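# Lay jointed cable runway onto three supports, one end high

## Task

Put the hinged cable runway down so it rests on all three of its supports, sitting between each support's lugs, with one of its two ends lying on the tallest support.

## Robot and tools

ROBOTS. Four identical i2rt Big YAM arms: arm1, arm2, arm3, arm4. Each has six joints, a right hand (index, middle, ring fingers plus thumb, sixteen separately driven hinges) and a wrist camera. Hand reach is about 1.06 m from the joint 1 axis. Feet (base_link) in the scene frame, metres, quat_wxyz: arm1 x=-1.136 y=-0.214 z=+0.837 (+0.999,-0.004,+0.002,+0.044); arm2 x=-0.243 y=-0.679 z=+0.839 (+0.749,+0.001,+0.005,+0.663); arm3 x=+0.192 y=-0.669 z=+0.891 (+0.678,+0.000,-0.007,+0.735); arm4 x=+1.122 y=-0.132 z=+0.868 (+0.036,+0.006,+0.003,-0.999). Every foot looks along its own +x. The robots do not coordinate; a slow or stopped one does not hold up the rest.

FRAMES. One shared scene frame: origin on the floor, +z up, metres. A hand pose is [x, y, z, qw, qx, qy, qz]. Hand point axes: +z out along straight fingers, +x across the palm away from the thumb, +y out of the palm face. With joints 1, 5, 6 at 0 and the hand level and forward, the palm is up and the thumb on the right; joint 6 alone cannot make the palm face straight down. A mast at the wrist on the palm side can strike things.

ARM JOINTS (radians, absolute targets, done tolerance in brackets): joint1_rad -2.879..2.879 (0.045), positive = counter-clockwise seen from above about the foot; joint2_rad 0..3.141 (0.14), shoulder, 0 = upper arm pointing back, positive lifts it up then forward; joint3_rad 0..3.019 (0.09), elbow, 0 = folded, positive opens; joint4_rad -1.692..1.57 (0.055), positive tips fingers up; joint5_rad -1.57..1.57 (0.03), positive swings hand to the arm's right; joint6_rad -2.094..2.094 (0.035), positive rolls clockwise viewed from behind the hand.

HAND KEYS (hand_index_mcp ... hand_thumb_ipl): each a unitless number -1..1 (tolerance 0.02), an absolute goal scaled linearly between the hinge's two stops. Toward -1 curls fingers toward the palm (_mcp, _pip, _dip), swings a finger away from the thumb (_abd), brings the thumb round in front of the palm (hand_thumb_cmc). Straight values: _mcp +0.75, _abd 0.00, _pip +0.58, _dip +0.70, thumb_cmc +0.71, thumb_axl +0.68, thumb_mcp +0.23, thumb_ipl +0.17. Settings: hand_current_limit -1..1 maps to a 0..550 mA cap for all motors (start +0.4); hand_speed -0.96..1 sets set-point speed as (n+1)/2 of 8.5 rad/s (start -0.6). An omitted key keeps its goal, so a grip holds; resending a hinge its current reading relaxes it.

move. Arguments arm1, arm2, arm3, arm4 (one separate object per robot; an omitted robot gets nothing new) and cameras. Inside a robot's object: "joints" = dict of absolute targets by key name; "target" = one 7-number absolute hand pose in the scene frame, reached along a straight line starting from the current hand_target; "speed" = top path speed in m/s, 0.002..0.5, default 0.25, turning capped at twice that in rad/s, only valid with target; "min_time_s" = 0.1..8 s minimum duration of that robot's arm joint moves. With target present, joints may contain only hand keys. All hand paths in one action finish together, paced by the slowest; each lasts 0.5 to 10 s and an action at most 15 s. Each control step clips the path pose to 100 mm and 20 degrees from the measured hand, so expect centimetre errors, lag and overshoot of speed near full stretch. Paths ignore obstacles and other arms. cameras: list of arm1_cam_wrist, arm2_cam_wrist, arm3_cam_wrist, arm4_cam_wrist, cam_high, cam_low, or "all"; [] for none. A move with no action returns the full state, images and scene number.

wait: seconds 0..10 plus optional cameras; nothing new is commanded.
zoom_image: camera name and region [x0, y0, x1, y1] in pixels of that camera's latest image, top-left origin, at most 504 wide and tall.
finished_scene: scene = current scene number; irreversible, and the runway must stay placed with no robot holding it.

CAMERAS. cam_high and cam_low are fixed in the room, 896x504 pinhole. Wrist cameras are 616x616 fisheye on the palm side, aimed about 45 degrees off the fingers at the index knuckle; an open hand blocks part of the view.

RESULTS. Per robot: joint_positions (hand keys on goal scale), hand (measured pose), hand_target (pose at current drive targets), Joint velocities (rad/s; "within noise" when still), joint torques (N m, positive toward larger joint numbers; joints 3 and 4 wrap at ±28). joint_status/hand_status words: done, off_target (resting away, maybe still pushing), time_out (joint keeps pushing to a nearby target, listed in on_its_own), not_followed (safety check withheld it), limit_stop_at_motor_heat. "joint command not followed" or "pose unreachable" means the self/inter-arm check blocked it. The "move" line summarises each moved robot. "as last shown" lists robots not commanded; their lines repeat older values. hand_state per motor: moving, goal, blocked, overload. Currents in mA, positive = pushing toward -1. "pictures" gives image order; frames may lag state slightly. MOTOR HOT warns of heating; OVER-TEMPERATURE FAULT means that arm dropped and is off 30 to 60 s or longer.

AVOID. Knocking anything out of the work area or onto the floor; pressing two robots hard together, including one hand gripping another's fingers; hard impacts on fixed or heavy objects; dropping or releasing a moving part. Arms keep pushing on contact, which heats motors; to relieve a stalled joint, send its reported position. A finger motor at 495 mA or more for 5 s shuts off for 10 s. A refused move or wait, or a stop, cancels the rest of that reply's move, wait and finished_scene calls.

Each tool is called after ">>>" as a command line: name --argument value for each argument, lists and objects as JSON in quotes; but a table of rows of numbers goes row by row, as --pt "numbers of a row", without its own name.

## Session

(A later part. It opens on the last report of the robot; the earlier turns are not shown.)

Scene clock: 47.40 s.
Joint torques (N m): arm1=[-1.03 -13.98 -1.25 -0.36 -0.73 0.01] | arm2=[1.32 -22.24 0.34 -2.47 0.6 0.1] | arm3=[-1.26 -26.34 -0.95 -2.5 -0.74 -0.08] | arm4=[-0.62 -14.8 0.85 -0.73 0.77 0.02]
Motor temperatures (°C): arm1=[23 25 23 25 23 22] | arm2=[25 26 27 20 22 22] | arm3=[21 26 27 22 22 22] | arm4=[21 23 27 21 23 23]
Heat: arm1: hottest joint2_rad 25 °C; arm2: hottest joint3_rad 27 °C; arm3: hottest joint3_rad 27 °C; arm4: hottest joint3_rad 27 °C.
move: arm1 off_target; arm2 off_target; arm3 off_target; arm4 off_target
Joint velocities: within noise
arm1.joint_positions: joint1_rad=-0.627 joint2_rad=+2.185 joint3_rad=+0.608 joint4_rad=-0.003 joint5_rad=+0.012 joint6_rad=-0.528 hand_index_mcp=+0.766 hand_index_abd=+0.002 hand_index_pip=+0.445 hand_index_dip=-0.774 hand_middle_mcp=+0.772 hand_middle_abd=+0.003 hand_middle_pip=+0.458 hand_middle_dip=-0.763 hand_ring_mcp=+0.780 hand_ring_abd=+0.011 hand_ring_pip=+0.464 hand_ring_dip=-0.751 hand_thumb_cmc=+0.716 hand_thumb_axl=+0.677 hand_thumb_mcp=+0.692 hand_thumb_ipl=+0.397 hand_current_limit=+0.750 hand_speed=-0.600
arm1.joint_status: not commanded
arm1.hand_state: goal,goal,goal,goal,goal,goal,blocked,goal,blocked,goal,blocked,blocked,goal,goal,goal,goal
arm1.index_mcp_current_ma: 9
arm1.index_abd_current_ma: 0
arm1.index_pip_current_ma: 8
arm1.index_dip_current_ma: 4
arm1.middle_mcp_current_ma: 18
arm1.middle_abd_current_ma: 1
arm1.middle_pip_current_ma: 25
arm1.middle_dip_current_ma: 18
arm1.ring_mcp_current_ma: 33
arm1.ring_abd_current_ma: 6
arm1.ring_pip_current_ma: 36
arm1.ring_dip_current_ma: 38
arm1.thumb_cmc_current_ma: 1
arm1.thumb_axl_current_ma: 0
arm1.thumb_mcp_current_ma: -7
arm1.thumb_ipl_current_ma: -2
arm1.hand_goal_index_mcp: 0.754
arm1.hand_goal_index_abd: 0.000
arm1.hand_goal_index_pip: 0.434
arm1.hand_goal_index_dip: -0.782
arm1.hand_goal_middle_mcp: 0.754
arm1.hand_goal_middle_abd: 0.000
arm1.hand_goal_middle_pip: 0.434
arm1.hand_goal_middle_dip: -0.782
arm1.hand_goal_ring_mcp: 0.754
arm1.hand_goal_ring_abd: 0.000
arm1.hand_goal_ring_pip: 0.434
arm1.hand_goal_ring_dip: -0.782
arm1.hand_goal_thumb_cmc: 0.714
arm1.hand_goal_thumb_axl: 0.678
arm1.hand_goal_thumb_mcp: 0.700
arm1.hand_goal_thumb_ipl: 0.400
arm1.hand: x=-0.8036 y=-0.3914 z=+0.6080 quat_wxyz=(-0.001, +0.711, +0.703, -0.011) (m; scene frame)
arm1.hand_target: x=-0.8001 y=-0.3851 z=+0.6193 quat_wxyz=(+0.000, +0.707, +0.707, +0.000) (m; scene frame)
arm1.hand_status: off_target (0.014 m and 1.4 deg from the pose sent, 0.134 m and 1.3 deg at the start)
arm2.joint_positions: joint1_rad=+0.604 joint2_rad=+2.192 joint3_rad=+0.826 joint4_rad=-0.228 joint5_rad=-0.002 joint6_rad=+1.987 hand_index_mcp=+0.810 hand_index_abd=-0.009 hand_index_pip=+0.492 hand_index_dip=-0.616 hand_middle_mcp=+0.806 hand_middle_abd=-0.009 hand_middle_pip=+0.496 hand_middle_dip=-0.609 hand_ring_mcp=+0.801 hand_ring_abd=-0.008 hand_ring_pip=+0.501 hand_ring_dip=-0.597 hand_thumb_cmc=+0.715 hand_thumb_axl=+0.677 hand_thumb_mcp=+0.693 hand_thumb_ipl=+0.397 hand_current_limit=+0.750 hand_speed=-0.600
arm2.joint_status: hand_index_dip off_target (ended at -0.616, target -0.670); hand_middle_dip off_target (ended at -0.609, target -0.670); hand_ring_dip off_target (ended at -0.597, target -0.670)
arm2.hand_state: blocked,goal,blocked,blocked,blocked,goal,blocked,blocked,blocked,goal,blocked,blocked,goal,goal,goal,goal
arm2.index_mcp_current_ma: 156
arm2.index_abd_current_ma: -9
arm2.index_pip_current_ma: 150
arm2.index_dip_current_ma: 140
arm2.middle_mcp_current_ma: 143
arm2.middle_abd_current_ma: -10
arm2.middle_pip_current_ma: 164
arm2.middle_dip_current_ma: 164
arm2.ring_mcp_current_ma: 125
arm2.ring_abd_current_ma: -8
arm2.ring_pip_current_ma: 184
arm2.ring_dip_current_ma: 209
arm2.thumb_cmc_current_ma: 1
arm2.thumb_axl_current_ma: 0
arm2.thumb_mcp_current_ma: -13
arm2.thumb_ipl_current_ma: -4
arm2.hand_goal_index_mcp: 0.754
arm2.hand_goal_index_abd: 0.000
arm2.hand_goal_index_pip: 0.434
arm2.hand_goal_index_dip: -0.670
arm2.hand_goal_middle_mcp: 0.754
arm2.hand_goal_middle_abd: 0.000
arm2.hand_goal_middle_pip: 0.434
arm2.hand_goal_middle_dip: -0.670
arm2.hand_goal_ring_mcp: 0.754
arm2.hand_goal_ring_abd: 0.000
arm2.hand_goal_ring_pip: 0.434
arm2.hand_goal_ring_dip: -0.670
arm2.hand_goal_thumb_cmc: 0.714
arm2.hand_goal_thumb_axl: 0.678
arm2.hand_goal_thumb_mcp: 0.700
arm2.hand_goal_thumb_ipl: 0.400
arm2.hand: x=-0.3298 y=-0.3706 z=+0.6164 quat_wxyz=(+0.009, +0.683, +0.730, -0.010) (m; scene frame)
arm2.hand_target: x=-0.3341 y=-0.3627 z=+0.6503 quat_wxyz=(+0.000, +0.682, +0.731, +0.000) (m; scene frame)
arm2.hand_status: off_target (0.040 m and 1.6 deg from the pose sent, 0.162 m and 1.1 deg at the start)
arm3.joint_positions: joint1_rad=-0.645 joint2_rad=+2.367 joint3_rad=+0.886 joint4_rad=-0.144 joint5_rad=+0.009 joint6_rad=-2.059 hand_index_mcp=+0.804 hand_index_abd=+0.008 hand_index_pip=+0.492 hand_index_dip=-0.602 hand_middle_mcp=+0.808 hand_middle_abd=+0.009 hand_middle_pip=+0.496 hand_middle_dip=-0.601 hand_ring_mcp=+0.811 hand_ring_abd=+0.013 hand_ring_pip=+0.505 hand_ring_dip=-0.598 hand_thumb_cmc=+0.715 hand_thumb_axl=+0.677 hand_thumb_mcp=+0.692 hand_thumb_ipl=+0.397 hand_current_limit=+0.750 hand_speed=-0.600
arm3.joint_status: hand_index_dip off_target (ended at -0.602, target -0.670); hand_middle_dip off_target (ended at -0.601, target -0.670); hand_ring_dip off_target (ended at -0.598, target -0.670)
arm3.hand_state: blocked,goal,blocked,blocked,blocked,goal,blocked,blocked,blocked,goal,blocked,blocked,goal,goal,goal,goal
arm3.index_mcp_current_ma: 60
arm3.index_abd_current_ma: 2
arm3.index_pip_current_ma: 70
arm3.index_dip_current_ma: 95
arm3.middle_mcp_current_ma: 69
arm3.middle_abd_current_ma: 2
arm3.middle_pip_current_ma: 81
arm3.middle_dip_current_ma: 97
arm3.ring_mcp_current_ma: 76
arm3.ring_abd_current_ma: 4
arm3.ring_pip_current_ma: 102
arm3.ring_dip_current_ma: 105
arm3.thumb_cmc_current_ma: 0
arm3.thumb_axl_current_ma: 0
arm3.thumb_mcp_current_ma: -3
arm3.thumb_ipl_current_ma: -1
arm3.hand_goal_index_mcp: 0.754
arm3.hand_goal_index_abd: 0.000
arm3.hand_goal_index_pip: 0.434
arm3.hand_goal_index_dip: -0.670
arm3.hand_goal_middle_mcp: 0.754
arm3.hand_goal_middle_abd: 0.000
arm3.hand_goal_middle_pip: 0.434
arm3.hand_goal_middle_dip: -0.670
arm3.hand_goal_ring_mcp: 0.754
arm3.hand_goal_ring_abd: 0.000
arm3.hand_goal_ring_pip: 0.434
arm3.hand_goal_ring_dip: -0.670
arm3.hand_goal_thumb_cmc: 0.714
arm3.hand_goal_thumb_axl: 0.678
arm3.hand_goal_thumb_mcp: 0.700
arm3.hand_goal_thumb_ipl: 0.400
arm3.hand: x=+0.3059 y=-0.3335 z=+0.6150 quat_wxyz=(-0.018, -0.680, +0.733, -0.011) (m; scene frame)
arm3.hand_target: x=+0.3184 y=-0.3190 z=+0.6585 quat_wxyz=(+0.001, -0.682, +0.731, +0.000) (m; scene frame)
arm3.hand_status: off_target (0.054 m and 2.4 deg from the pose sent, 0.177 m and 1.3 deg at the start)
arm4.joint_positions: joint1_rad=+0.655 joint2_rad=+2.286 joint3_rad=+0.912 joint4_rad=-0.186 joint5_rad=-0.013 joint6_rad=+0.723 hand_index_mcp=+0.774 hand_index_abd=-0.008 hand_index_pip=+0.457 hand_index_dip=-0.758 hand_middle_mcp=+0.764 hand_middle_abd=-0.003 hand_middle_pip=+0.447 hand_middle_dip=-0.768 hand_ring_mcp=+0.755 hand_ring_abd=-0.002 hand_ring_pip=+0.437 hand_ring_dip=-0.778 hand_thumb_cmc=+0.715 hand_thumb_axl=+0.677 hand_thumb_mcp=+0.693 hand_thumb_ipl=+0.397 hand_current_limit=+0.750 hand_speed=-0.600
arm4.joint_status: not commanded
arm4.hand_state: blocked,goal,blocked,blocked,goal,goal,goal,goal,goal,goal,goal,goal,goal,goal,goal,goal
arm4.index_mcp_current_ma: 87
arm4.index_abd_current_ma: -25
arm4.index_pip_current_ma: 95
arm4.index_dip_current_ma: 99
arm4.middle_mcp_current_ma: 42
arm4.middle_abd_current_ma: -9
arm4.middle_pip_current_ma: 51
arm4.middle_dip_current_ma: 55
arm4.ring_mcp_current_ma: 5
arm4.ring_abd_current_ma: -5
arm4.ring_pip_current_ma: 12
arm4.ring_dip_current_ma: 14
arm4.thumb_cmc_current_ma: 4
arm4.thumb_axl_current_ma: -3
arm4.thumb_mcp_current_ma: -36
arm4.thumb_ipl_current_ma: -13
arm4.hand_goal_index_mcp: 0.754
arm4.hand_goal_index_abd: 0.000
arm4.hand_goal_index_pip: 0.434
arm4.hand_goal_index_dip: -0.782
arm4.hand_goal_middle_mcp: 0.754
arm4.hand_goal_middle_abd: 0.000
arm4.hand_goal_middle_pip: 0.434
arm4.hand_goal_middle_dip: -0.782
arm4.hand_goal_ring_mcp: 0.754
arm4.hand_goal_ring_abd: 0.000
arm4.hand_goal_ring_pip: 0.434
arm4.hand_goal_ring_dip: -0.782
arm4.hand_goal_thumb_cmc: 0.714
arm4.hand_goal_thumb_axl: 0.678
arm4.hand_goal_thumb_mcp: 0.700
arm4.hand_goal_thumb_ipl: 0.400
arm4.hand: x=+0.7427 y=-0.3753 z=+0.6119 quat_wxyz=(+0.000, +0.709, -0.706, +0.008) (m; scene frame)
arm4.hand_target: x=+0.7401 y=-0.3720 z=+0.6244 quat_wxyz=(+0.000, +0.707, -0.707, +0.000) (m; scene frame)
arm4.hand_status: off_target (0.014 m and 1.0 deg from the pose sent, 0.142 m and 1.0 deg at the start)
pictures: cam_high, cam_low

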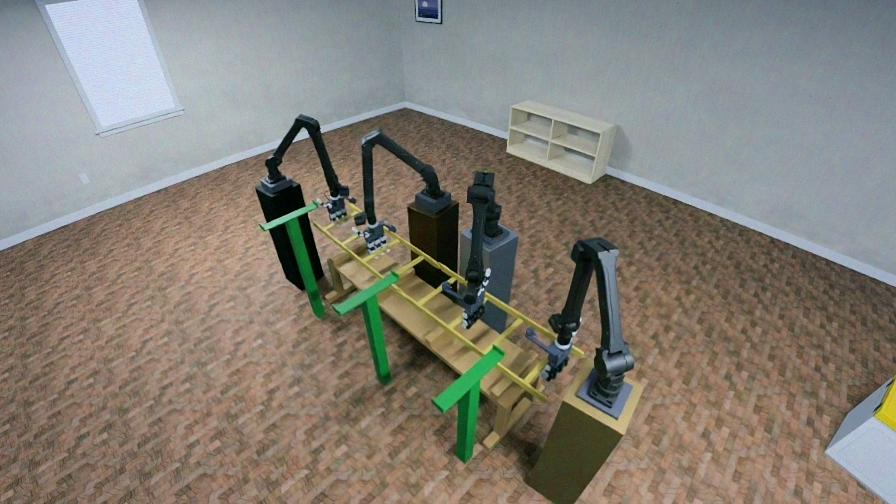

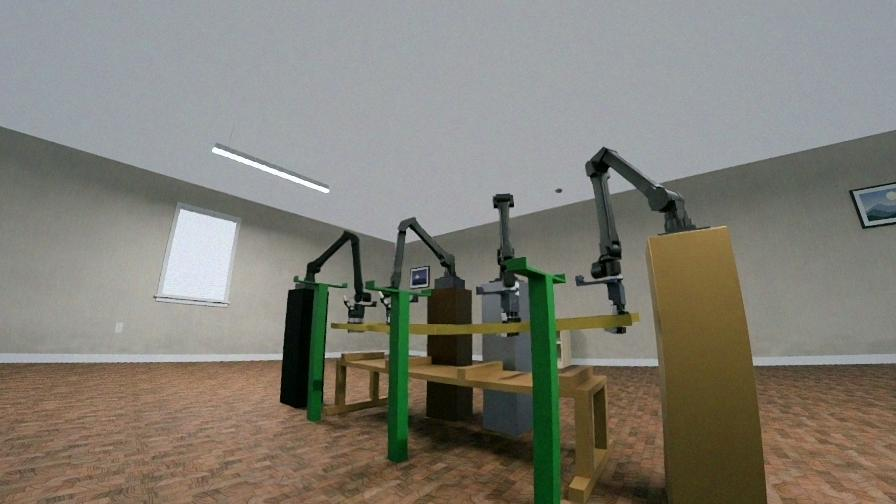

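>>> move --arm1 '{"target":[-0.800,-0.385,0.740,0,0.7071,0.7071,0],"speed":0.09}' --arm2 '{"target":[-0.337,-0.362,0.775,0,0.6820,0.7313,0],"speed":0.09}' --arm3 '{"target":[0.325,-0.315,0.800,0,-0.6820,0.7313,0],"speed":0.09}' --arm4 '{"target":[0.740,-0.372,0.775,0,0.7071,-0.7071,0],"speed":0.09}' --cameras '["cam_low"]'

Scene clock: 50.03 s.
Joint torques (N m): arm1=[-1.26 -11.46 2.81 -0.95 -0.75 -0.06] | arm2=[1.96 -20.37 5.42 -3.04 0.74 0.15] | arm3=[-1.44 -25.17 4.38 -3.02 -0.74 -0.15] | arm4=[-0.73 -13.45 4.18 -0.76 0.78 0.09]
Motor temperatures (°C): arm1=[23 25 23 25 23 22] | arm2=[25 26 27 20 22 22] | arm3=[21 26 27 22 22 22] | arm4=[21 23 27 21 23 23]
Heat: arm1: hottest joint2_rad 25 °C; arm2: hottest joint3_rad 27 °C; arm3: hottest joint3_rad 27 °C; arm4: hottest joint3_rad 27 °C.
move: arm1 off_target; arm2 off_target; arm3 off_target; arm4 off_target
Joint velocities: within noise
arm1.joint_positions: joint1_rad=-0.627 joint2_rad=+1.729 joint3_rad=+0.553 joint4_rad=-0.391 joint5_rad=+0.012 joint6_rad=-0.524 hand_index_mcp=+0.758 hand_index_abd=+0.002 hand_index_pip=+0.441 hand_index_dip=-0.777 hand_middle_mcp=+0.770 hand_middle_abd=+0.004 hand_middle_pip=+0.458 hand_middle_dip=-0.763 hand_ring_mcp=+0.781 hand_ring_abd=+0.017 hand_ring_pip=+0.467 hand_ring_dip=-0.743 hand_thumb_cmc=+0.716 hand_thumb_axl=+0.677 hand_thumb_mcp=+0.692 hand_thumb_ipl=+0.397 hand_current_limit=+0.750 hand_speed=-0.600
arm1.joint_status: not commanded
arm1.hand_state: goal,goal,goal,goal,goal,goal,blocked,goal,blocked,goal,blocked,blocked,goal,goal,goal,goal
arm1.index_mcp_current_ma: 1
arm1.index_abd_current_ma: 0
arm1.index_pip_current_ma: 4
arm1.index_dip_current_ma: 2
arm1.middle_mcp_current_ma: 14
arm1.middle_abd_current_ma: 1
arm1.middle_pip_current_ma: 25
arm1.middle_dip_current_ma: 18
arm1.ring_mcp_current_ma: 33
arm1.ring_abd_current_ma: 12
arm1.ring_pip_current_ma: 42
arm1.ring_dip_current_ma: 55
arm1.thumb_cmc_current_ma: 1
arm1.thumb_axl_current_ma: 0
arm1.thumb_mcp_current_ma: -7
arm1.thumb_ipl_current_ma: -2
arm1.hand_goal_index_mcp: 0.754
arm1.hand_goal_index_abd: 0.000
arm1.hand_goal_index_pip: 0.434
arm1.hand_goal_index_dip: -0.782
arm1.hand_goal_middle_mcp: 0.754
arm1.hand_goal_middle_abd: 0.000
arm1.hand_goal_middle_pip: 0.434
arm1.hand_goal_middle_dip: -0.782
arm1.hand_goal_ring_mcp: 0.754
arm1.hand_goal_ring_abd: 0.000
arm1.hand_goal_ring_pip: 0.434
arm1.hand_goal_ring_dip: -0.782
arm1.hand_goal_thumb_cmc: 0.714
arm1.hand_goal_thumb_axl: 0.678
arm1.hand_goal_thumb_mcp: 0.700
arm1.hand_goal_thumb_ipl: 0.400
arm1.hand: x=-0.7990 y=-0.3934 z=+0.7314 quat_wxyz=(+0.005, +0.713, +0.702, -0.010) (m; scene frame)
arm1.hand_target: x=-0.7999 y=-0.3852 z=+0.7394 quat_wxyz=(+0.000, +0.707, +0.707, +0.000) (m; scene frame)
arm1.hand_status: off_target (0.012 m and 1.5 deg from the pose sent, 0.132 m and 1.4 deg at the start)
arm2.joint_positions: joint1_rad=+0.605 joint2_rad=+1.851 joint3_rad=+0.789 joint4_rad=-0.545 joint5_rad=-0.006 joint6_rad=+1.987 hand_index_mcp=+0.813 hand_index_abd=-0.011 hand_index_pip=+0.492 hand_index_dip=-0.616 hand_middle_mcp=+0.809 hand_middle_abd=-0.012 hand_middle_pip=+0.496 hand_middle_dip=-0.609 hand_ring_mcp=+0.803 hand_ring_abd=-0.011 hand_ring_pip=+0.504 hand_ring_dip=-0.597 hand_thumb_cmc=+0.715 hand_thumb_axl=+0.677 hand_thumb_mcp=+0.693 hand_thumb_ipl=+0.397 hand_current_limit=+0.750 hand_speed=-0.600
arm2.joint_status: not commanded
arm2.hand_state: blocked,goal,blocked,blocked,blocked,goal,blocked,blocked,blocked,goal,blocked,blocked,goal,goal,goal,goal
arm2.index_mcp_current_ma: 169
arm2.index_abd_current_ma: -14
arm2.index_pip_current_ma: 150
arm2.index_dip_current_ma: 140
arm2.middle_mcp_current_ma: 154
arm2.middle_abd_current_ma: -15
arm2.middle_pip_current_ma: 164
arm2.middle_dip_current_ma: 164
arm2.ring_mcp_current_ma: 131
arm2.ring_abd_current_ma: -13
arm2.ring_pip_current_ma: 194
arm2.ring_dip_current_ma: 209
arm2.thumb_cmc_current_ma: 1
arm2.thumb_axl_current_ma: 0
arm2.thumb_mcp_current_ma: -13
arm2.thumb_ipl_current_ma: -4
arm2.hand_goal_index_mcp: 0.754
arm2.hand_goal_index_abd: 0.000
arm2.hand_goal_index_pip: 0.434
arm2.hand_goal_index_dip: -0.670
arm2.hand_goal_middle_mcp: 0.754
arm2.hand_goal_middle_abd: 0.000
arm2.hand_goal_middle_pip: 0.434
arm2.hand_goal_middle_dip: -0.670
arm2.hand_goal_ring_mcp: 0.754
arm2.hand_goal_ring_abd: 0.000
arm2.hand_goal_ring_pip: 0.434
arm2.hand_goal_ring_dip: -0.670
arm2.hand_goal_thumb_cmc: 0.714
arm2.hand_goal_thumb_axl: 0.678
arm2.hand_goal_thumb_mcp: 0.700
arm2.hand_goal_thumb_ipl: 0.400
arm2.hand: x=-0.3292 y=-0.3707 z=+0.7341 quat_wxyz=(+0.015, +0.683, +0.730, -0.014) (m; scene frame)
arm2.hand_target: x=-0.3361 y=-0.3624 z=+0.7702 quat_wxyz=(+0.000, +0.682, +0.731, +0.000) (m; scene frame)
arm2.hand_status: off_target (0.043 m and 2.4 deg from the pose sent, 0.159 m and 1.6 deg at the start)
arm3.joint_positions: joint1_rad=-0.649 joint2_rad=+1.994 joint3_rad=+0.818 joint4_rad=-0.474 joint5_rad=+0.009 joint6_rad=-2.059 hand_index_mcp=+0.807 hand_index_abd=+0.008 hand_index_pip=+0.492 hand_index_dip=-0.602 hand_middle_mcp=+0.811 hand_middle_abd=+0.009 hand_middle_pip=+0.501 hand_middle_dip=-0.594 hand_ring_mcp=+0.814 hand_ring_abd=+0.013 hand_ring_pip=+0.515 hand_ring_dip=-0.584 hand_thumb_cmc=+0.715 hand_thumb_axl=+0.677 hand_thumb_mcp=+0.692 hand_thumb_ipl=+0.397 hand_current_limit=+0.750 hand_speed=-0.600
arm3.joint_status: not commanded
arm3.hand_state: blocked,goal,blocked,blocked,blocked,goal,blocked,blocked,blocked,goal,blocked,blocked,goal,goal,goal,goal
arm3.index_mcp_current_ma: 66
arm3.index_abd_current_ma: 2
arm3.index_pip_current_ma: 70
arm3.index_dip_current_ma: 95
arm3.middle_mcp_current_ma: 76
arm3.middle_abd_current_ma: 2
arm3.middle_pip_current_ma: 92
arm3.middle_dip_current_ma: 115
arm3.ring_mcp_current_ma: 83
arm3.ring_abd_current_ma: 4
arm3.ring_pip_current_ma: 127
arm3.ring_dip_current_ma: 144
arm3.thumb_cmc_current_ma: 0
arm3.thumb_axl_current_ma: 0
arm3.thumb_mcp_current_ma: -3
arm3.thumb_ipl_current_ma: -1
arm3.hand_goal_index_mcp: 0.754
arm3.hand_goal_index_abd: 0.000
arm3.hand_goal_index_pip: 0.434
arm3.hand_goal_index_dip: -0.670
arm3.hand_goal_middle_mcp: 0.754
arm3.hand_goal_middle_abd: 0.000
arm3.hand_goal_middle_pip: 0.434
arm3.hand_goal_middle_dip: -0.670
arm3.hand_goal_ring_mcp: 0.754
arm3.hand_goal_ring_abd: 0.000
arm3.hand_goal_ring_pip: 0.434
arm3.hand_goal_ring_dip: -0.670
arm3.hand_goal_thumb_cmc: 0.714
arm3.hand_goal_thumb_axl: 0.678
arm3.hand_goal_thumb_mcp: 0.700
arm3.hand_goal_thumb_ipl: 0.400
arm3.hand: x=+0.3091 y=-0.3304 z=+0.7447 quat_wxyz=(-0.030, -0.678, +0.734, -0.014) (m; scene frame)
arm3.hand_target: x=+0.3233 y=-0.3157 z=+0.7929 quat_wxyz=(+0.001, -0.682, +0.731, +0.000) (m; scene frame)
arm3.hand_status: off_target (0.060 m and 3.8 deg from the pose sent, 0.187 m and 2.4 deg at the start)
arm4.joint_positions: joint1_rad=+0.656 joint2_rad=+1.867 joint3_rad=+0.843 joint4_rad=-0.547 joint5_rad=-0.013 joint6_rad=+0.722 hand_index_mcp=+0.781 hand_index_abd=-0.012 hand_index_pip=+0.463 hand_index_dip=-0.751 hand_middle_mcp=+0.765 hand_middle_abd=-0.003 hand_middle_pip=+0.447 hand_middle_dip=-0.772 hand_ring_mcp=+0.755 hand_ring_abd=-0.002 hand_ring_pip=+0.437 hand_ring_dip=-0.778 hand_thumb_cmc=+0.715 hand_thumb_axl=+0.677 hand_thumb_mcp=+0.693 hand_thumb_ipl=+0.397 hand_current_limit=+0.750 hand_speed=-0.600
arm4.joint_status: not commanded
arm4.hand_state: blocked,goal,blocked,blocked,goal,goal,goal,goal,goal,goal,goal,goal,goal,goal,goal,goal
arm4.index_mcp_current_ma: 119
arm4.index_abd_current_ma: -40
arm4.index_pip_current_ma: 121
arm4.index_dip_current_ma: 130
arm4.middle_mcp_current_ma: 46
arm4.middle_abd_current_ma: -9
arm4.middle_pip_current_ma: 52
arm4.middle_dip_current_ma: 40
arm4.ring_mcp_current_ma: 5
arm4.ring_abd_current_ma: -5
arm4.ring_pip_current_ma: 11
arm4.ring_dip_current_ma: 14
arm4.thumb_cmc_current_ma: 4
arm4.thumb_axl_current_ma: -3
arm4.thumb_mcp_current_ma: -36
arm4.thumb_ipl_current_ma: -13
arm4.hand_goal_index_mcp: 0.754
arm4.hand_goal_index_abd: 0.000
arm4.hand_goal_index_pip: 0.434
arm4.hand_goal_index_dip: -0.782
arm4.hand_goal_middle_mcp: 0.754
arm4.hand_goal_middle_abd: 0.000
arm4.hand_goal_middle_pip: 0.434
arm4.hand_goal_middle_dip: -0.782
arm4.hand_goal_ring_mcp: 0.754
arm4.hand_goal_ring_abd: 0.000
arm4.hand_goal_ring_pip: 0.434
arm4.hand_goal_ring_dip: -0.782
arm4.hand_goal_thumb_cmc: 0.714
arm4.hand_goal_thumb_axl: 0.678
arm4.hand_goal_thumb_mcp: 0.700
arm4.hand_goal_thumb_ipl: 0.400
arm4.hand: x=+0.7435 y=-0.3744 z=+0.7608 quat_wxyz=(-0.006, +0.709, -0.705, +0.009) (m; scene frame)
arm4.hand_target: x=+0.7400 y=-0.3719 z=+0.7745 quat_wxyz=(+0.000, +0.707, -0.707, +0.000) (m; scene frame)
arm4.hand_status: off_target (0.015 m and 1.2 deg from the pose sent, 0.163 m and 1.0 deg at the start)
pictures: cam_low

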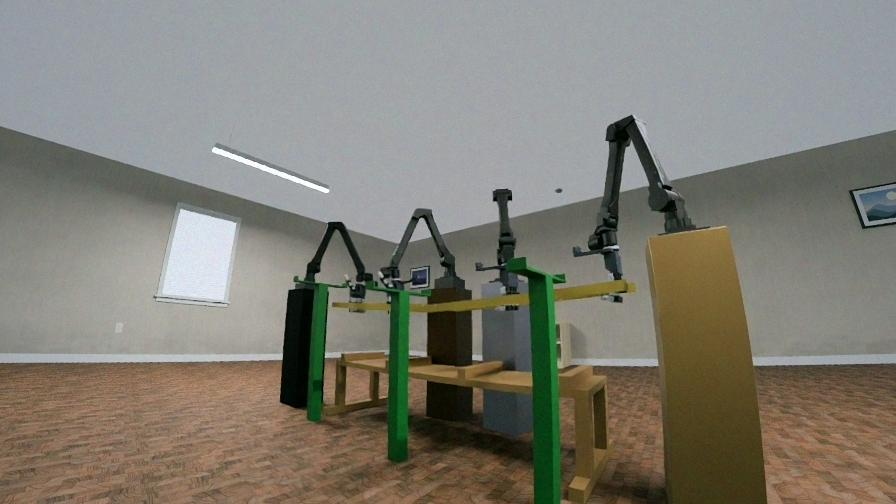

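>>> move --arm1 '{"target":[-0.800,-0.380,0.855,0,0.7071,0.7071,0],"speed":0.09}' --arm2 '{"target":[-0.339,-0.355,0.890,0,0.6820,0.7313,0],"speed":0.09}' --arm3 '{"target":[0.328,-0.305,0.942,0,-0.6820,0.7313,0],"speed":0.09}' --arm4 '{"target":[0.735,-0.366,0.945,0,0.7071,-0.7071,0],"speed":0.09}' --cameras '["cam_low","cam_high"]'

Scene clock: 53.03 s.
Joint torques (N m): arm1=[-0.44 -7.47 9.81 -0.16 -0.05 0.01] | arm2=[0.85 -22.59 14.84 -4.71 0.59 0.28] | arm3=[-0.5 -18.49 13.04 -2.45 -1.18 0.02] | arm4=[-1.03 -13.16 12.71 -1.96 0.5 0.18]
Motor temperatures (°C): arm1=[23 25 23 25 23 22] | arm2=[25 26 27 20 22 22] | arm3=[21 27 27 22 22 22] | arm4=[21 23 27 21 23 23]
Heat: arm1: hottest joint2_rad 25 °C; arm2: hottest joint3_rad 27 °C; arm3: hottest joint2_rad 27 °C; arm4: hottest joint3_rad 27 °C.
move: arm1 off_target; arm2 off_target; arm3 off_target; arm4 off_target
Joint velocities: within noise
arm1.joint_positions: joint1_rad=-0.627 joint2_rad=+1.353 joint3_rad=+0.587 joint4_rad=-0.851 joint5_rad=-0.006 joint6_rad=-0.520 hand_index_mcp=+0.755 hand_index_abd=+0.002 hand_index_pip=+0.437 hand_index_dip=-0.778 hand_middle_mcp=+0.756 hand_middle_abd=+0.003 hand_middle_pip=+0.437 hand_middle_dip=-0.778 hand_ring_mcp=+0.756 hand_ring_abd=+0.004 hand_ring_pip=+0.437 hand_ring_dip=-0.778 hand_thumb_cmc=+0.716 hand_thumb_axl=+0.677 hand_thumb_mcp=+0.692 hand_thumb_ipl=+0.397 hand_current_limit=+0.750 hand_speed=-0.600
arm1.joint_status: not commanded
arm1.hand_state: goal,goal,goal,goal,goal,goal,goal,goal,goal,goal,goal,goal,goal,goal,goal,goal
arm1.index_mcp_current_ma: 0
arm1.index_abd_current_ma: 0
arm1.index_pip_current_ma: 1
arm1.index_dip_current_ma: 1
arm1.middle_mcp_current_ma: 0
arm1.middle_abd_current_ma: 1
arm1.middle_pip_current_ma: 1
arm1.middle_dip_current_ma: 1
arm1.ring_mcp_current_ma: 0
arm1.ring_abd_current_ma: 1
arm1.ring_pip_current_ma: 1
arm1.ring_dip_current_ma: 1
arm1.thumb_cmc_current_ma: 1
arm1.thumb_axl_current_ma: 0
arm1.thumb_mcp_current_ma: -7
arm1.thumb_ipl_current_ma: -2
arm1.hand_goal_index_mcp: 0.754
arm1.hand_goal_index_abd: 0.000
arm1.hand_goal_index_pip: 0.434
arm1.hand_goal_index_dip: -0.782
arm1.hand_goal_middle_mcp: 0.754
arm1.hand_goal_middle_abd: 0.000
arm1.hand_goal_middle_pip: 0.434
arm1.hand_goal_middle_dip: -0.782
arm1.hand_goal_ring_mcp: 0.754
arm1.hand_goal_ring_abd: 0.000
arm1.hand_goal_ring_pip: 0.434
arm1.hand_goal_ring_dip: -0.782
arm1.hand_goal_thumb_cmc: 0.714
arm1.hand_goal_thumb_axl: 0.678
arm1.hand_goal_thumb_mcp: 0.700
arm1.hand_goal_thumb_ipl: 0.400
arm1.hand: x=-0.8194 y=-0.3766 z=+0.8368 quat_wxyz=(-0.021, +0.714, +0.700, -0.007) (m; scene frame)
arm1.hand_target: x=-0.8005 y=-0.3797 z=+0.8551 quat_wxyz=(+0.000, +0.707, +0.707, +0.000) (m; scene frame)
arm1.hand_status: off_target (0.027 m and 2.8 deg from the pose sent, 0.124 m and 1.5 deg at the start)
arm2.joint_positions: joint1_rad=+0.613 joint2_rad=+1.659 joint3_rad=+0.776 joint4_rad=-0.837 joint5_rad=-0.004 joint6_rad=+1.970 hand_index_mcp=+0.817 hand_index_abd=-0.016 hand_index_pip=+0.510 hand_index_dip=-0.580 hand_middle_mcp=+0.819 hand_middle_abd=-0.018 hand_middle_pip=+0.507 hand_middle_dip=-0.599 hand_ring_mcp=+0.818 hand_ring_abd=-0.016 hand_ring_pip=+0.505 hand_ring_dip=-0.621 hand_thumb_cmc=+0.715 hand_thumb_axl=+0.677 hand_thumb_mcp=+0.693 hand_thumb_ipl=+0.397 hand_current_limit=+0.750 hand_speed=-0.600
arm2.joint_status: not commanded
arm2.hand_state: blocked,goal,blocked,blocked,blocked,goal,blocked,blocked,blocked,goal,blocked,blocked,goal,goal,goal,goal
arm2.index_mcp_current_ma: 183
arm2.index_abd_current_ma: -22
arm2.index_pip_current_ma: 218
arm2.index_dip_current_ma: 277
arm2.middle_mcp_current_ma: 193
arm2.middle_abd_current_ma: -25
arm2.middle_pip_current_ma: 209
arm2.middle_dip_current_ma: 202
arm2.ring_mcp_current_ma: 188
arm2.ring_abd_current_ma: -22
arm2.ring_pip_current_ma: 201
arm2.ring_dip_current_ma: 122
arm2.thumb_cmc_current_ma: 1
arm2.thumb_axl_current_ma: 0
arm2.thumb_mcp_current_ma: -12
arm2.thumb_ipl_current_ma: -3
arm2.hand_goal_index_mcp: 0.754
arm2.hand_goal_index_abd: 0.000
arm2.hand_goal_index_pip: 0.434
arm2.hand_goal_index_dip: -0.670
arm2.hand_goal_middle_mcp: 0.754
arm2.hand_goal_middle_abd: 0.000
arm2.hand_goal_middle_pip: 0.434
arm2.hand_goal_middle_dip: -0.670
arm2.hand_goal_ring_mcp: 0.754
arm2.hand_goal_ring_abd: 0.000
arm2.hand_goal_ring_pip: 0.434
arm2.hand_goal_ring_dip: -0.670
arm2.hand_goal_thumb_cmc: 0.714
arm2.hand_goal_thumb_axl: 0.678
arm2.hand_goal_thumb_mcp: 0.700
arm2.hand_goal_thumb_ipl: 0.400
arm2.on_its_own: hand_ring_dip moved -0.024 toward your old target -0.670
arm2.hand: x=-0.3117 y=-0.4046 z=+0.8075 quat_wxyz=(+0.069, +0.671, +0.737, -0.032) (m; scene frame)
arm2.hand_target: x=-0.3338 y=-0.3613 z=+0.8791 quat_wxyz=(-0.001, +0.682, +0.731, +0.000) (m; scene frame)
arm2.hand_status: off_target (0.100 m and 8.8 deg from the pose sent, 0.157 m and 2.4 deg at the start; pose on its path clipped on 32 of 79 steps)
arm3.joint_positions: joint1_rad=-0.659 joint2_rad=+1.643 joint3_rad=+0.886 joint4_rad=-0.916 joint5_rad=+0.019 joint6_rad=-2.075 hand_index_mcp=+0.812 hand_index_abd=+0.012 hand_index_pip=+0.495 hand_index_dip=-0.593 hand_middle_mcp=+0.822 hand_middle_abd=+0.010 hand_middle_pip=+0.499 hand_middle_dip=-0.625 hand_ring_mcp=+0.823 hand_ring_abd=+0.007 hand_ring_pip=+0.482 hand_ring_dip=-0.633 hand_thumb_cmc=+0.715 hand_thumb_axl=+0.677 hand_thumb_mcp=+0.692 hand_thumb_ipl=+0.397 hand_current_limit=+0.750 hand_speed=-0.600
arm3.joint_status: not commanded
arm3.hand_state: blocked,goal,blocked,blocked,blocked,goal,blocked,blocked,blocked,goal,blocked,blocked,goal,goal,goal,goal
arm3.index_mcp_current_ma: 78
arm3.index_abd_current_ma: 3
arm3.index_pip_current_ma: 77
arm3.index_dip_current_ma: 119
arm3.middle_mcp_current_ma: 104
arm3.middle_abd_current_ma: 3
arm3.middle_pip_current_ma: 85
arm3.middle_dip_current_ma: 46
arm3.ring_mcp_current_ma: 108
arm3.ring_abd_current_ma: 1
arm3.ring_pip_current_ma: 51
arm3.ring_dip_current_ma: 33
arm3.thumb_cmc_current_ma: 0
arm3.thumb_axl_current_ma: 0
arm3.thumb_mcp_current_ma: -3
arm3.thumb_ipl_current_ma: -1
arm3.hand_goal_index_mcp: 0.754
arm3.hand_goal_index_abd: 0.000
arm3.hand_goal_index_pip: 0.434
arm3.hand_goal_index_dip: -0.670
arm3.hand_goal_middle_mcp: 0.754
arm3.hand_goal_middle_abd: 0.000
arm3.hand_goal_middle_pip: 0.434
arm3.hand_goal_middle_dip: -0.670
arm3.hand_goal_ring_mcp: 0.754
arm3.hand_goal_ring_abd: 0.000
arm3.hand_goal_ring_pip: 0.434
arm3.hand_goal_ring_dip: -0.670
arm3.hand_goal_thumb_cmc: 0.714
arm3.hand_goal_thumb_axl: 0.678
arm3.hand_goal_thumb_mcp: 0.700
arm3.hand_goal_thumb_ipl: 0.400
arm3.on_its_own: hand_middle_dip moved -0.030 toward your old target -0.670; hand_ring_dip moved -0.049 toward your old target -0.670
arm3.hand: x=+0.3133 y=-0.3331 z=+0.8907 quat_wxyz=(-0.040, -0.680, +0.732, -0.021) (m; scene frame)
arm3.hand_target: x=+0.3265 y=-0.3072 z=+0.9396 quat_wxyz=(+0.001, -0.682, +0.731, +0.000) (m; scene frame)
arm3.hand_status: off_target (0.060 m and 5.2 deg from the pose sent, 0.200 m and 3.8 deg at the start)
arm4.joint_positions: joint1_rad=+0.642 joint2_rad=+1.533 joint3_rad=+0.904 joint4_rad=-1.006 joint5_rad=-0.006 joint6_rad=+0.693 hand_index_mcp=+0.773 hand_index_abd=-0.014 hand_index_pip=+0.490 hand_index_dip=-0.695 hand_middle_mcp=+0.756 hand_middle_abd=-0.001 hand_middle_pip=+0.438 hand_middle_dip=-0.777 hand_ring_mcp=+0.755 hand_ring_abd=-0.002 hand_ring_pip=+0.437 hand_ring_dip=-0.778 hand_thumb_cmc=+0.715 hand_thumb_axl=+0.677 hand_thumb_mcp=+0.693 hand_thumb_ipl=+0.397 hand_current_limit=+0.750 hand_speed=-0.600
arm4.joint_status: not commanded
arm4.hand_state: goal,goal,blocked,blocked,goal,goal,goal,goal,goal,goal,goal,goal,goal,goal,goal,goal
arm4.index_mcp_current_ma: 84
arm4.index_abd_current_ma: -46
arm4.index_pip_current_ma: 244
arm4.index_dip_current_ma: 396
arm4.middle_mcp_current_ma: 5
arm4.middle_abd_current_ma: -3
arm4.middle_pip_current_ma: 15
arm4.middle_dip_current_ma: 17
arm4.ring_mcp_current_ma: 3
arm4.ring_abd_current_ma: -5
arm4.ring_pip_current_ma: 11
arm4.ring_dip_current_ma: 14
arm4.thumb_cmc_current_ma: 4
arm4.thumb_axl_current_ma: -3
arm4.thumb_mcp_current_ma: -36
arm4.thumb_ipl_current_ma: -13
arm4.hand_goal_index_mcp: 0.754
arm4.hand_goal_index_abd: 0.000
arm4.hand_goal_index_pip: 0.434
arm4.hand_goal_index_dip: -0.782
arm4.hand_goal_middle_mcp: 0.754
arm4.hand_goal_middle_abd: 0.000
arm4.hand_goal_middle_pip: 0.434
arm4.hand_goal_middle_dip: -0.782
arm4.hand_goal_ring_mcp: 0.754
arm4.hand_goal_ring_abd: 0.000
arm4.hand_goal_ring_pip: 0.434
arm4.hand_goal_ring_dip: -0.782
arm4.hand_goal_thumb_cmc: 0.714
arm4.hand_goal_thumb_axl: 0.678
arm4.hand_goal_thumb_mcp: 0.700
arm4.hand_goal_thumb_ipl: 0.400
arm4.hand: x=+0.7583 y=-0.3532 z=+0.8987 quat_wxyz=(-0.038, +0.714, -0.699, +0.008) (m; scene frame)
arm4.hand_target: x=+0.7365 y=-0.3646 z=+0.9440 quat_wxyz=(+0.001, +0.707, -0.707, +0.000) (m; scene frame)
arm4.hand_status: off_target (0.053 m and 4.6 deg from the pose sent, 0.185 m and 1.2 deg at the start)
pictures: cam_high, cam_low

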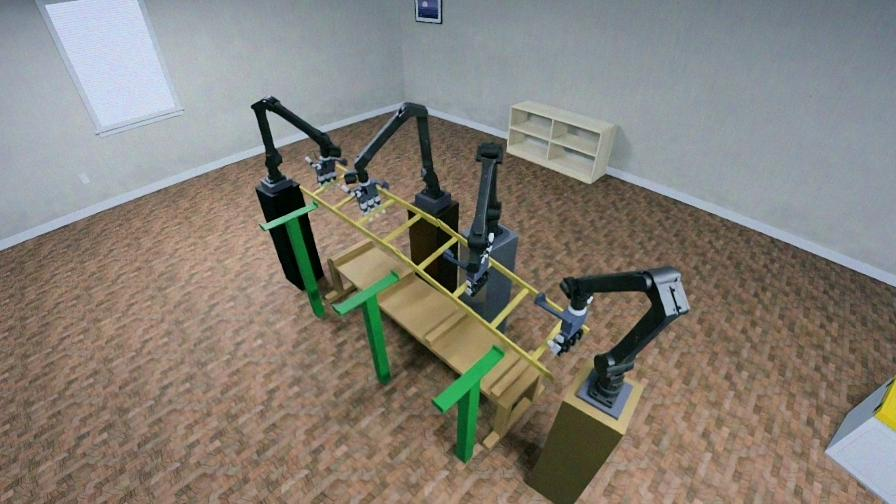

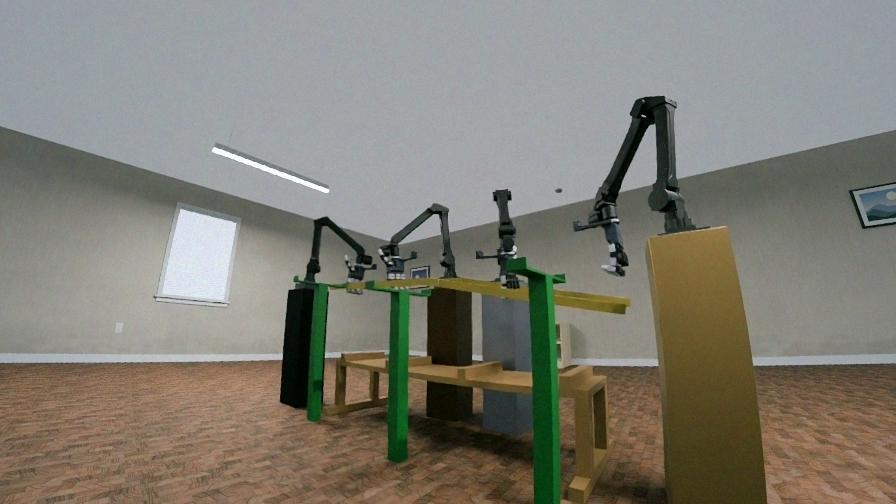

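>>> move --cameras '["arm1_cam_wrist","arm2_cam_wrist","arm3_cam_wrist","arm4_cam_wrist","cam_high","cam_low"]'

>>> zoom_image --camera "cam_high" --region '[240, 80, 480, 280]'

>>> zoom_image --camera "cam_low" --region '[440, 200, 660, 360]'

Scene clock: 53.53 s.
Joint torques (N m): arm1=[-0.38 -7.47 9.81 -0.24 -0.05 0.01] | arm2=[0.85 -22.59 14.89 -4.72 0.6 0.28] | arm3=[-0.5 -18.43 13.04 -2.47 -1.18 0.02] | arm4=[-0.97 -12.98 12.75 -2.1 0.49 0.16]
Motor temperatures (°C): arm1=[23 25 23 25 23 22] | arm2=[25 26 27 20 22 22] | arm3=[21 27 27 22 22 22] | arm4=[21 23 27 21 23 23]
Heat: arm1: hottest joint2_rad 25 °C; arm2: hottest joint3_rad 27 °C; arm3: hottest joint2_rad 27 °C; arm4: hottest joint3_rad 27 °C.
Joint velocities: within noise
arm1.joint_positions: joint1_rad=-0.627 joint2_rad=+1.353 joint3_rad=+0.587 joint4_rad=-0.851 joint5_rad=-0.006 joint6_rad=-0.520 hand_index_mcp=+0.755 hand_index_abd=+0.002 hand_index_pip=+0.437 hand_index_dip=-0.778 hand_middle_mcp=+0.756 hand_middle_abd=+0.003 hand_middle_pip=+0.437 hand_middle_dip=-0.778 hand_ring_mcp=+0.756 hand_ring_abd=+0.004 hand_ring_pip=+0.437 hand_ring_dip=-0.778 hand_thumb_cmc=+0.716 hand_thumb_axl=+0.677 hand_thumb_mcp=+0.692 hand_thumb_ipl=+0.397 hand_current_limit=+0.750 hand_speed=-0.600
arm1.joint_status: not commanded
arm1.hand_state: goal,goal,goal,goal,goal,goal,goal,goal,goal,goal,goal,goal,goal,goal,goal,goal
arm1.index_mcp_current_ma: 0
arm1.index_abd_current_ma: 0
arm1.index_pip_current_ma: 1
arm1.index_dip_current_ma: 1
arm1.middle_mcp_current_ma: 0
arm1.middle_abd_current_ma: 1
arm1.middle_pip_current_ma: 1
arm1.middle_dip_current_ma: 1
arm1.ring_mcp_current_ma: 0
arm1.ring_abd_current_ma: 1
arm1.ring_pip_current_ma: 1
arm1.ring_dip_current_ma: 1
arm1.thumb_cmc_current_ma: 1
arm1.thumb_axl_current_ma: 0
arm1.thumb_mcp_current_ma: -7
arm1.thumb_ipl_current_ma: -2
arm1.hand_goal_index_mcp: 0.754
arm1.hand_goal_index_abd: 0.000
arm1.hand_goal_index_pip: 0.434
arm1.hand_goal_index_dip: -0.782
arm1.hand_goal_middle_mcp: 0.754
arm1.hand_goal_middle_abd: 0.000
arm1.hand_goal_middle_pip: 0.434
arm1.hand_goal_middle_dip: -0.782
arm1.hand_goal_ring_mcp: 0.754
arm1.hand_goal_ring_abd: 0.000
arm1.hand_goal_ring_pip: 0.434
arm1.hand_goal_ring_dip: -0.782
arm1.hand_goal_thumb_cmc: 0.714
arm1.hand_goal_thumb_axl: 0.678
arm1.hand_goal_thumb_mcp: 0.700
arm1.hand_goal_thumb_ipl: 0.400
arm1.hand: x=-0.8194 y=-0.3766 z=+0.8368 quat_wxyz=(-0.021, +0.714, +0.700, -0.007) (m; scene frame)
arm1.hand_target: x=-0.8005 y=-0.3797 z=+0.8551 quat_wxyz=(+0.000, +0.707, +0.707, +0.000) (m; scene frame)
arm1.hand_status: off_target (0.027 m and 2.8 deg from the pose sent, 0.124 m and 1.5 deg at the start)
arm2.joint_positions: joint1_rad=+0.613 joint2_rad=+1.659 joint3_rad=+0.776 joint4_rad=-0.837 joint5_rad=-0.004 joint6_rad=+1.970 hand_index_mcp=+0.817 hand_index_abd=-0.016 hand_index_pip=+0.510 hand_index_dip=-0.580 hand_middle_mcp=+0.819 hand_middle_abd=-0.018 hand_middle_pip=+0.507 hand_middle_dip=-0.599 hand_ring_mcp=+0.818 hand_ring_abd=-0.016 hand_ring_pip=+0.505 hand_ring_dip=-0.621 hand_thumb_cmc=+0.715 hand_thumb_axl=+0.677 hand_thumb_mcp=+0.693 hand_thumb_ipl=+0.397 hand_current_limit=+0.750 hand_speed=-0.600
arm2.joint_status: not commanded
arm2.hand_state: blocked,goal,blocked,blocked,blocked,goal,blocked,blocked,blocked,goal,blocked,blocked,goal,goal,goal,goal
arm2.index_mcp_current_ma: 183
arm2.index_abd_current_ma: -22
arm2.index_pip_current_ma: 218
arm2.index_dip_current_ma: 277
arm2.middle_mcp_current_ma: 193
arm2.middle_abd_current_ma: -25
arm2.middle_pip_current_ma: 209
arm2.middle_dip_current_ma: 202
arm2.ring_mcp_current_ma: 188
arm2.ring_abd_current_ma: -22
arm2.ring_pip_current_ma: 201
arm2.ring_dip_current_ma: 122
arm2.thumb_cmc_current_ma: 1
arm2.thumb_axl_current_ma: 0
arm2.thumb_mcp_current_ma: -12
arm2.thumb_ipl_current_ma: -3
arm2.hand_goal_index_mcp: 0.754
arm2.hand_goal_index_abd: 0.000
arm2.hand_goal_index_pip: 0.434
arm2.hand_goal_index_dip: -0.670
arm2.hand_goal_middle_mcp: 0.754
arm2.hand_goal_middle_abd: 0.000
arm2.hand_goal_middle_pip: 0.434
arm2.hand_goal_middle_dip: -0.670
arm2.hand_goal_ring_mcp: 0.754
arm2.hand_goal_ring_abd: 0.000
arm2.hand_goal_ring_pip: 0.434
arm2.hand_goal_ring_dip: -0.670
arm2.hand_goal_thumb_cmc: 0.714
arm2.hand_goal_thumb_axl: 0.678
arm2.hand_goal_thumb_mcp: 0.700
arm2.hand_goal_thumb_ipl: 0.400
arm2.hand: x=-0.3117 y=-0.4046 z=+0.8075 quat_wxyz=(+0.069, +0.671, +0.737, -0.032) (m; scene frame)
arm2.hand_target: x=-0.3338 y=-0.3613 z=+0.8791 quat_wxyz=(-0.001, +0.682, +0.731, +0.000) (m; scene frame)
arm2.hand_status: off_target (0.100 m and 8.8 deg from the pose sent, 0.157 m and 2.4 deg at the start; pose on its path clipped on 32 of 79 steps)
arm3.joint_positions: joint1_rad=-0.659 joint2_rad=+1.643 joint3_rad=+0.886 joint4_rad=-0.916 joint5_rad=+0.019 joint6_rad=-2.075 hand_index_mcp=+0.812 hand_index_abd=+0.012 hand_index_pip=+0.495 hand_index_dip=-0.593 hand_middle_mcp=+0.822 hand_middle_abd=+0.010 hand_middle_pip=+0.499 hand_middle_dip=-0.625 hand_ring_mcp=+0.823 hand_ring_abd=+0.007 hand_ring_pip=+0.482 hand_ring_dip=-0.633 hand_thumb_cmc=+0.715 hand_thumb_axl=+0.677 hand_thumb_mcp=+0.692 hand_thumb_ipl=+0.397 hand_current_limit=+0.750 hand_speed=-0.600
arm3.joint_status: not commanded
arm3.hand_state: blocked,goal,blocked,blocked,blocked,goal,blocked,blocked,blocked,goal,blocked,blocked,goal,goal,goal,goal
arm3.index_mcp_current_ma: 78
arm3.index_abd_current_ma: 3
arm3.index_pip_current_ma: 77
arm3.index_dip_current_ma: 119
arm3.middle_mcp_current_ma: 104
arm3.middle_abd_current_ma: 3
arm3.middle_pip_current_ma: 85
arm3.middle_dip_current_ma: 46
arm3.ring_mcp_current_ma: 108
arm3.ring_abd_current_ma: 1
arm3.ring_pip_current_ma: 51
arm3.ring_dip_current_ma: 33
arm3.thumb_cmc_current_ma: 0
arm3.thumb_axl_current_ma: 0
arm3.thumb_mcp_current_ma: -3
arm3.thumb_ipl_current_ma: -1
arm3.hand_goal_index_mcp: 0.754
arm3.hand_goal_index_abd: 0.000
arm3.hand_goal_index_pip: 0.434
arm3.hand_goal_index_dip: -0.670
arm3.hand_goal_middle_mcp: 0.754
arm3.hand_goal_middle_abd: 0.000
arm3.hand_goal_middle_pip: 0.434
arm3.hand_goal_middle_dip: -0.670
arm3.hand_goal_ring_mcp: 0.754
arm3.hand_goal_ring_abd: 0.000
arm3.hand_goal_ring_pip: 0.434
arm3.hand_goal_ring_dip: -0.670
arm3.hand_goal_thumb_cmc: 0.714
arm3.hand_goal_thumb_axl: 0.678
arm3.hand_goal_thumb_mcp: 0.700
arm3.hand_goal_thumb_ipl: 0.400
arm3.hand: x=+0.3133 y=-0.3331 z=+0.8907 quat_wxyz=(-0.040, -0.680, +0.732, -0.021) (m; scene frame)
arm3.hand_target: x=+0.3265 y=-0.3072 z=+0.9396 quat_wxyz=(+0.001, -0.682, +0.731, +0.000) (m; scene frame)
arm3.hand_status: off_target (0.060 m and 5.2 deg from the pose sent, 0.200 m and 3.8 deg at the start)
arm4.joint_positions: joint1_rad=+0.642 joint2_rad=+1.533 joint3_rad=+0.904 joint4_rad=-1.006 joint5_rad=-0.006 joint6_rad=+0.693 hand_index_mcp=+0.773 hand_index_abd=-0.014 hand_index_pip=+0.490 hand_index_dip=-0.695 hand_middle_mcp=+0.756 hand_middle_abd=-0.001 hand_middle_pip=+0.438 hand_middle_dip=-0.777 hand_ring_mcp=+0.755 hand_ring_abd=-0.002 hand_ring_pip=+0.437 hand_ring_dip=-0.778 hand_thumb_cmc=+0.715 hand_thumb_axl=+0.677 hand_thumb_mcp=+0.693 hand_thumb_ipl=+0.397 hand_current_limit=+0.750 hand_speed=-0.600
arm4.joint_status: not commanded
arm4.hand_state: goal,goal,blocked,blocked,goal,goal,goal,goal,goal,goal,goal,goal,goal,goal,goal,goal
arm4.index_mcp_current_ma: 84
arm4.index_abd_current_ma: -46
arm4.index_pip_current_ma: 244
arm4.index_dip_current_ma: 396
arm4.middle_mcp_current_ma: 5
arm4.middle_abd_current_ma: -3
arm4.middle_pip_current_ma: 15
arm4.middle_dip_current_ma: 17
arm4.ring_mcp_current_ma: 3
arm4.ring_abd_current_ma: -5
arm4.ring_pip_current_ma: 11
arm4.ring_dip_current_ma: 14
arm4.thumb_cmc_current_ma: 4
arm4.thumb_axl_current_ma: -3
arm4.thumb_mcp_current_ma: -36
arm4.thumb_ipl_current_ma: -13
arm4.hand_goal_index_mcp: 0.754
arm4.hand_goal_index_abd: 0.000
arm4.hand_goal_index_pip: 0.434
arm4.hand_goal_index_dip: -0.782
arm4.hand_goal_middle_mcp: 0.754
arm4.hand_goal_middle_abd: 0.000
arm4.hand_goal_middle_pip: 0.434
arm4.hand_goal_middle_dip: -0.782
arm4.hand_goal_ring_mcp: 0.754
arm4.hand_goal_ring_abd: 0.000
arm4.hand_goal_ring_pip: 0.434
arm4.hand_goal_ring_dip: -0.782
arm4.hand_goal_thumb_cmc: 0.714
arm4.hand_goal_thumb_axl: 0.678
arm4.hand_goal_thumb_mcp: 0.700
arm4.hand_goal_thumb_ipl: 0.400
arm4.hand: x=+0.7583 y=-0.3532 z=+0.8987 quat_wxyz=(-0.038, +0.714, -0.699, +0.008) (m; scene frame)
arm4.hand_target: x=+0.7365 y=-0.3646 z=+0.9440 quat_wxyz=(+0.001, +0.707, -0.707, +0.000) (m; scene frame)
arm4.hand_status: off_target (0.053 m and 4.6 deg from the pose sent, 0.185 m and 1.2 deg at the start)
pictures: arm1_cam_wrist, arm2_cam_wrist, arm3_cam_wrist, arm4_cam_wrist, cam_high, cam_low
camera_calibration:
arm1_cam_wrist: T_world_to_cam=[[0.557193, -0.829927, -0.0275168, 0.201751], [-0.536491, -0.385084, 0.750925, -1.26496], [-0.633809, -0.403647, -0.659814, 0.00378339], [0, 0, 0, 1]] pos_world=[-0.788656, -0.31815, 0.957937]
arm2_cam_wrist: T_world_to_cam=[[0.670853, -0.719888, 0.178093, -0.194191], [-0.596839, -0.381571, 0.705823, -0.948658], [-0.440159, -0.579797, -0.685636, 0.309256], [0, 0, 0, 1]] pos_world=[-0.299801, -0.322471, 0.916206]
arm3_cam_wrist: T_world_to_cam=[[-0.552571, 0.831429, -0.0582313, 0.536938], [0.60637, 0.448962, 0.656314, -0.668743], [0.571823, 0.32735, -0.752237, 0.728751], [0, 0, 0, 1]] pos_world=[0.285486, -0.384742, 1.01837]
arm4_cam_wrist: T_world_to_cam=[[-0.655363, 0.754154, -0.0418473, 0.839089], [0.45474, 0.438195, 0.775369, -0.930164], [0.603085, 0.489118, -0.630121, 0.406111], [0, 0, 0, 1]] pos_world=[0.727971, -0.423845, 1.01223]

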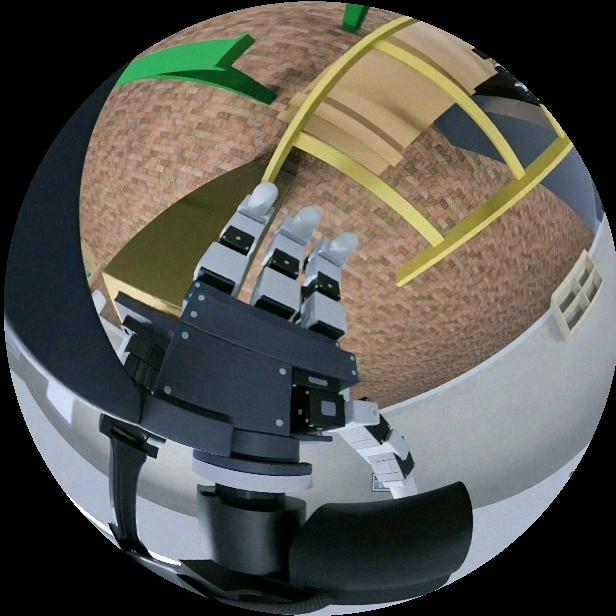

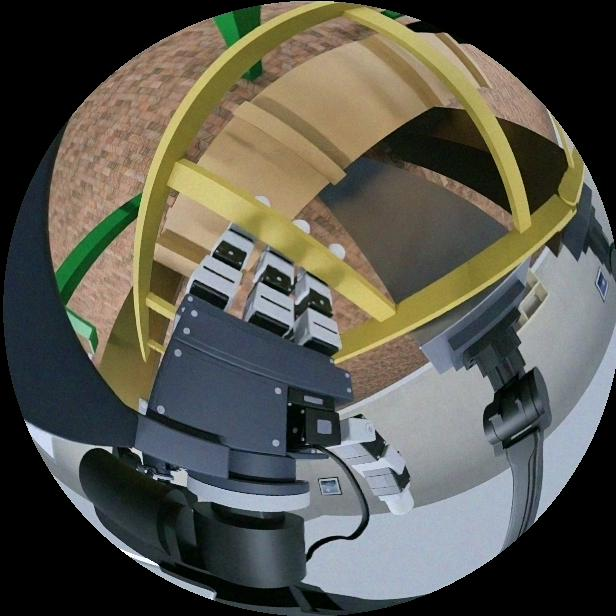

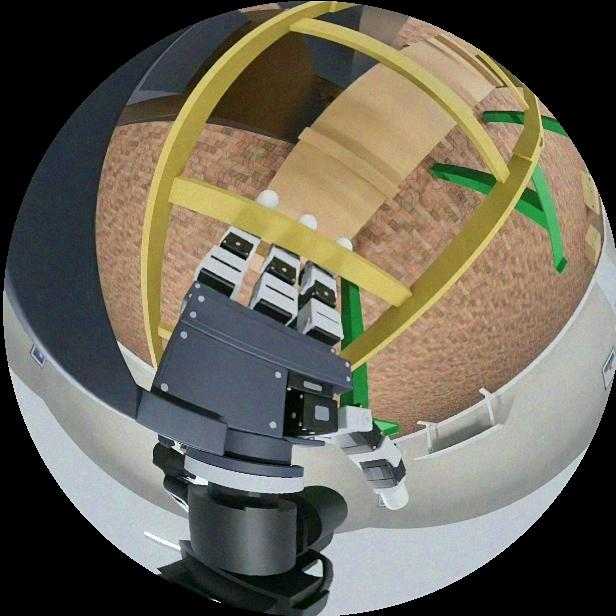

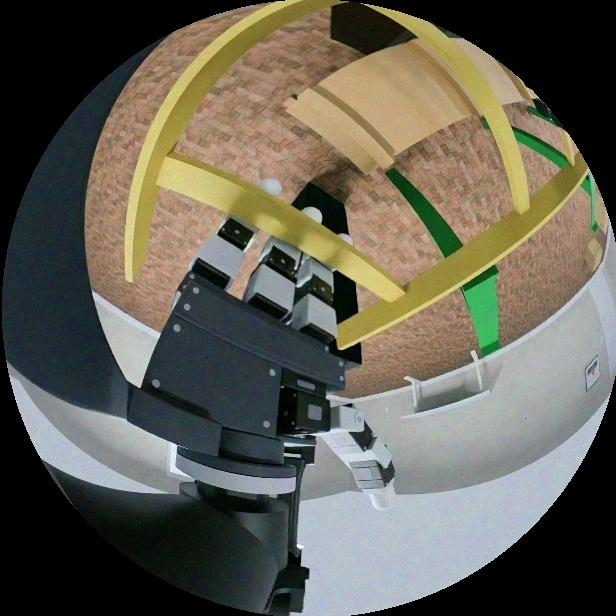

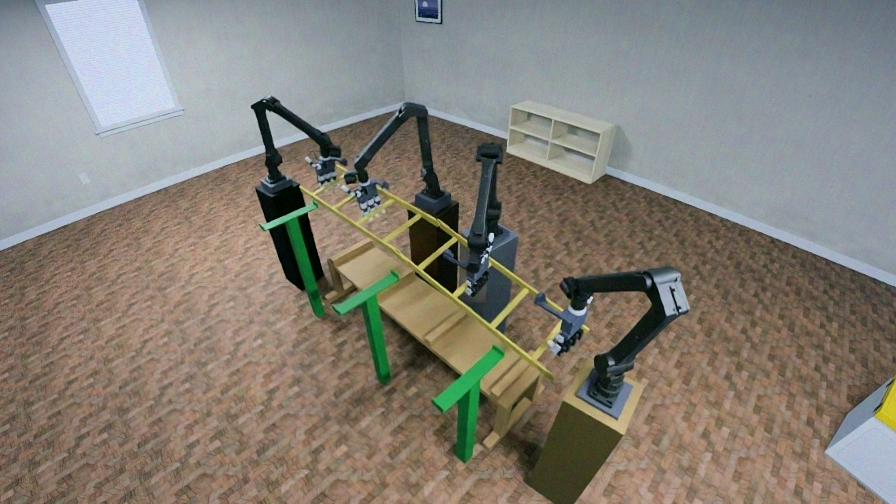

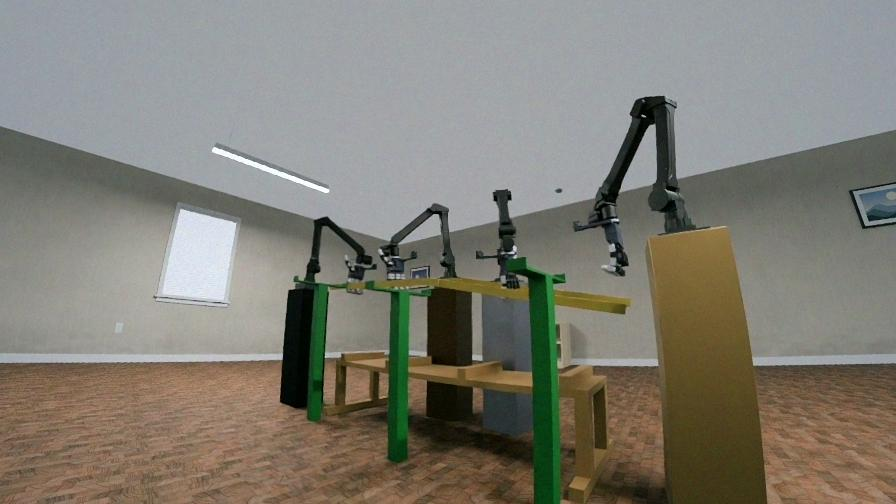

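Scaled by 2.100 from the camera's 896x504 image, which has a finer 1280x720 frame.

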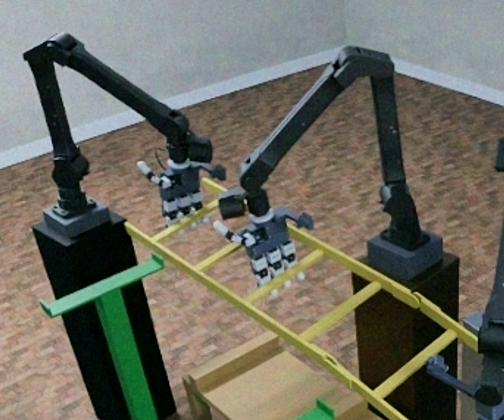

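Scaled by 2.291 from the camera's 896x504 image, which has a finer 1280x720 frame.

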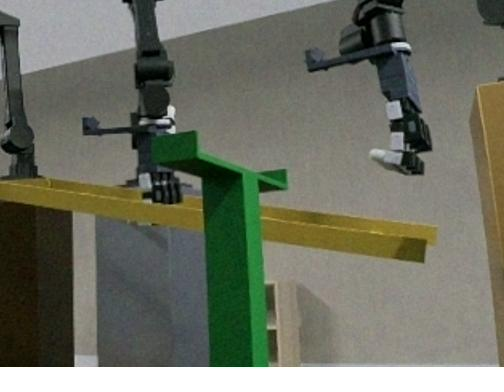

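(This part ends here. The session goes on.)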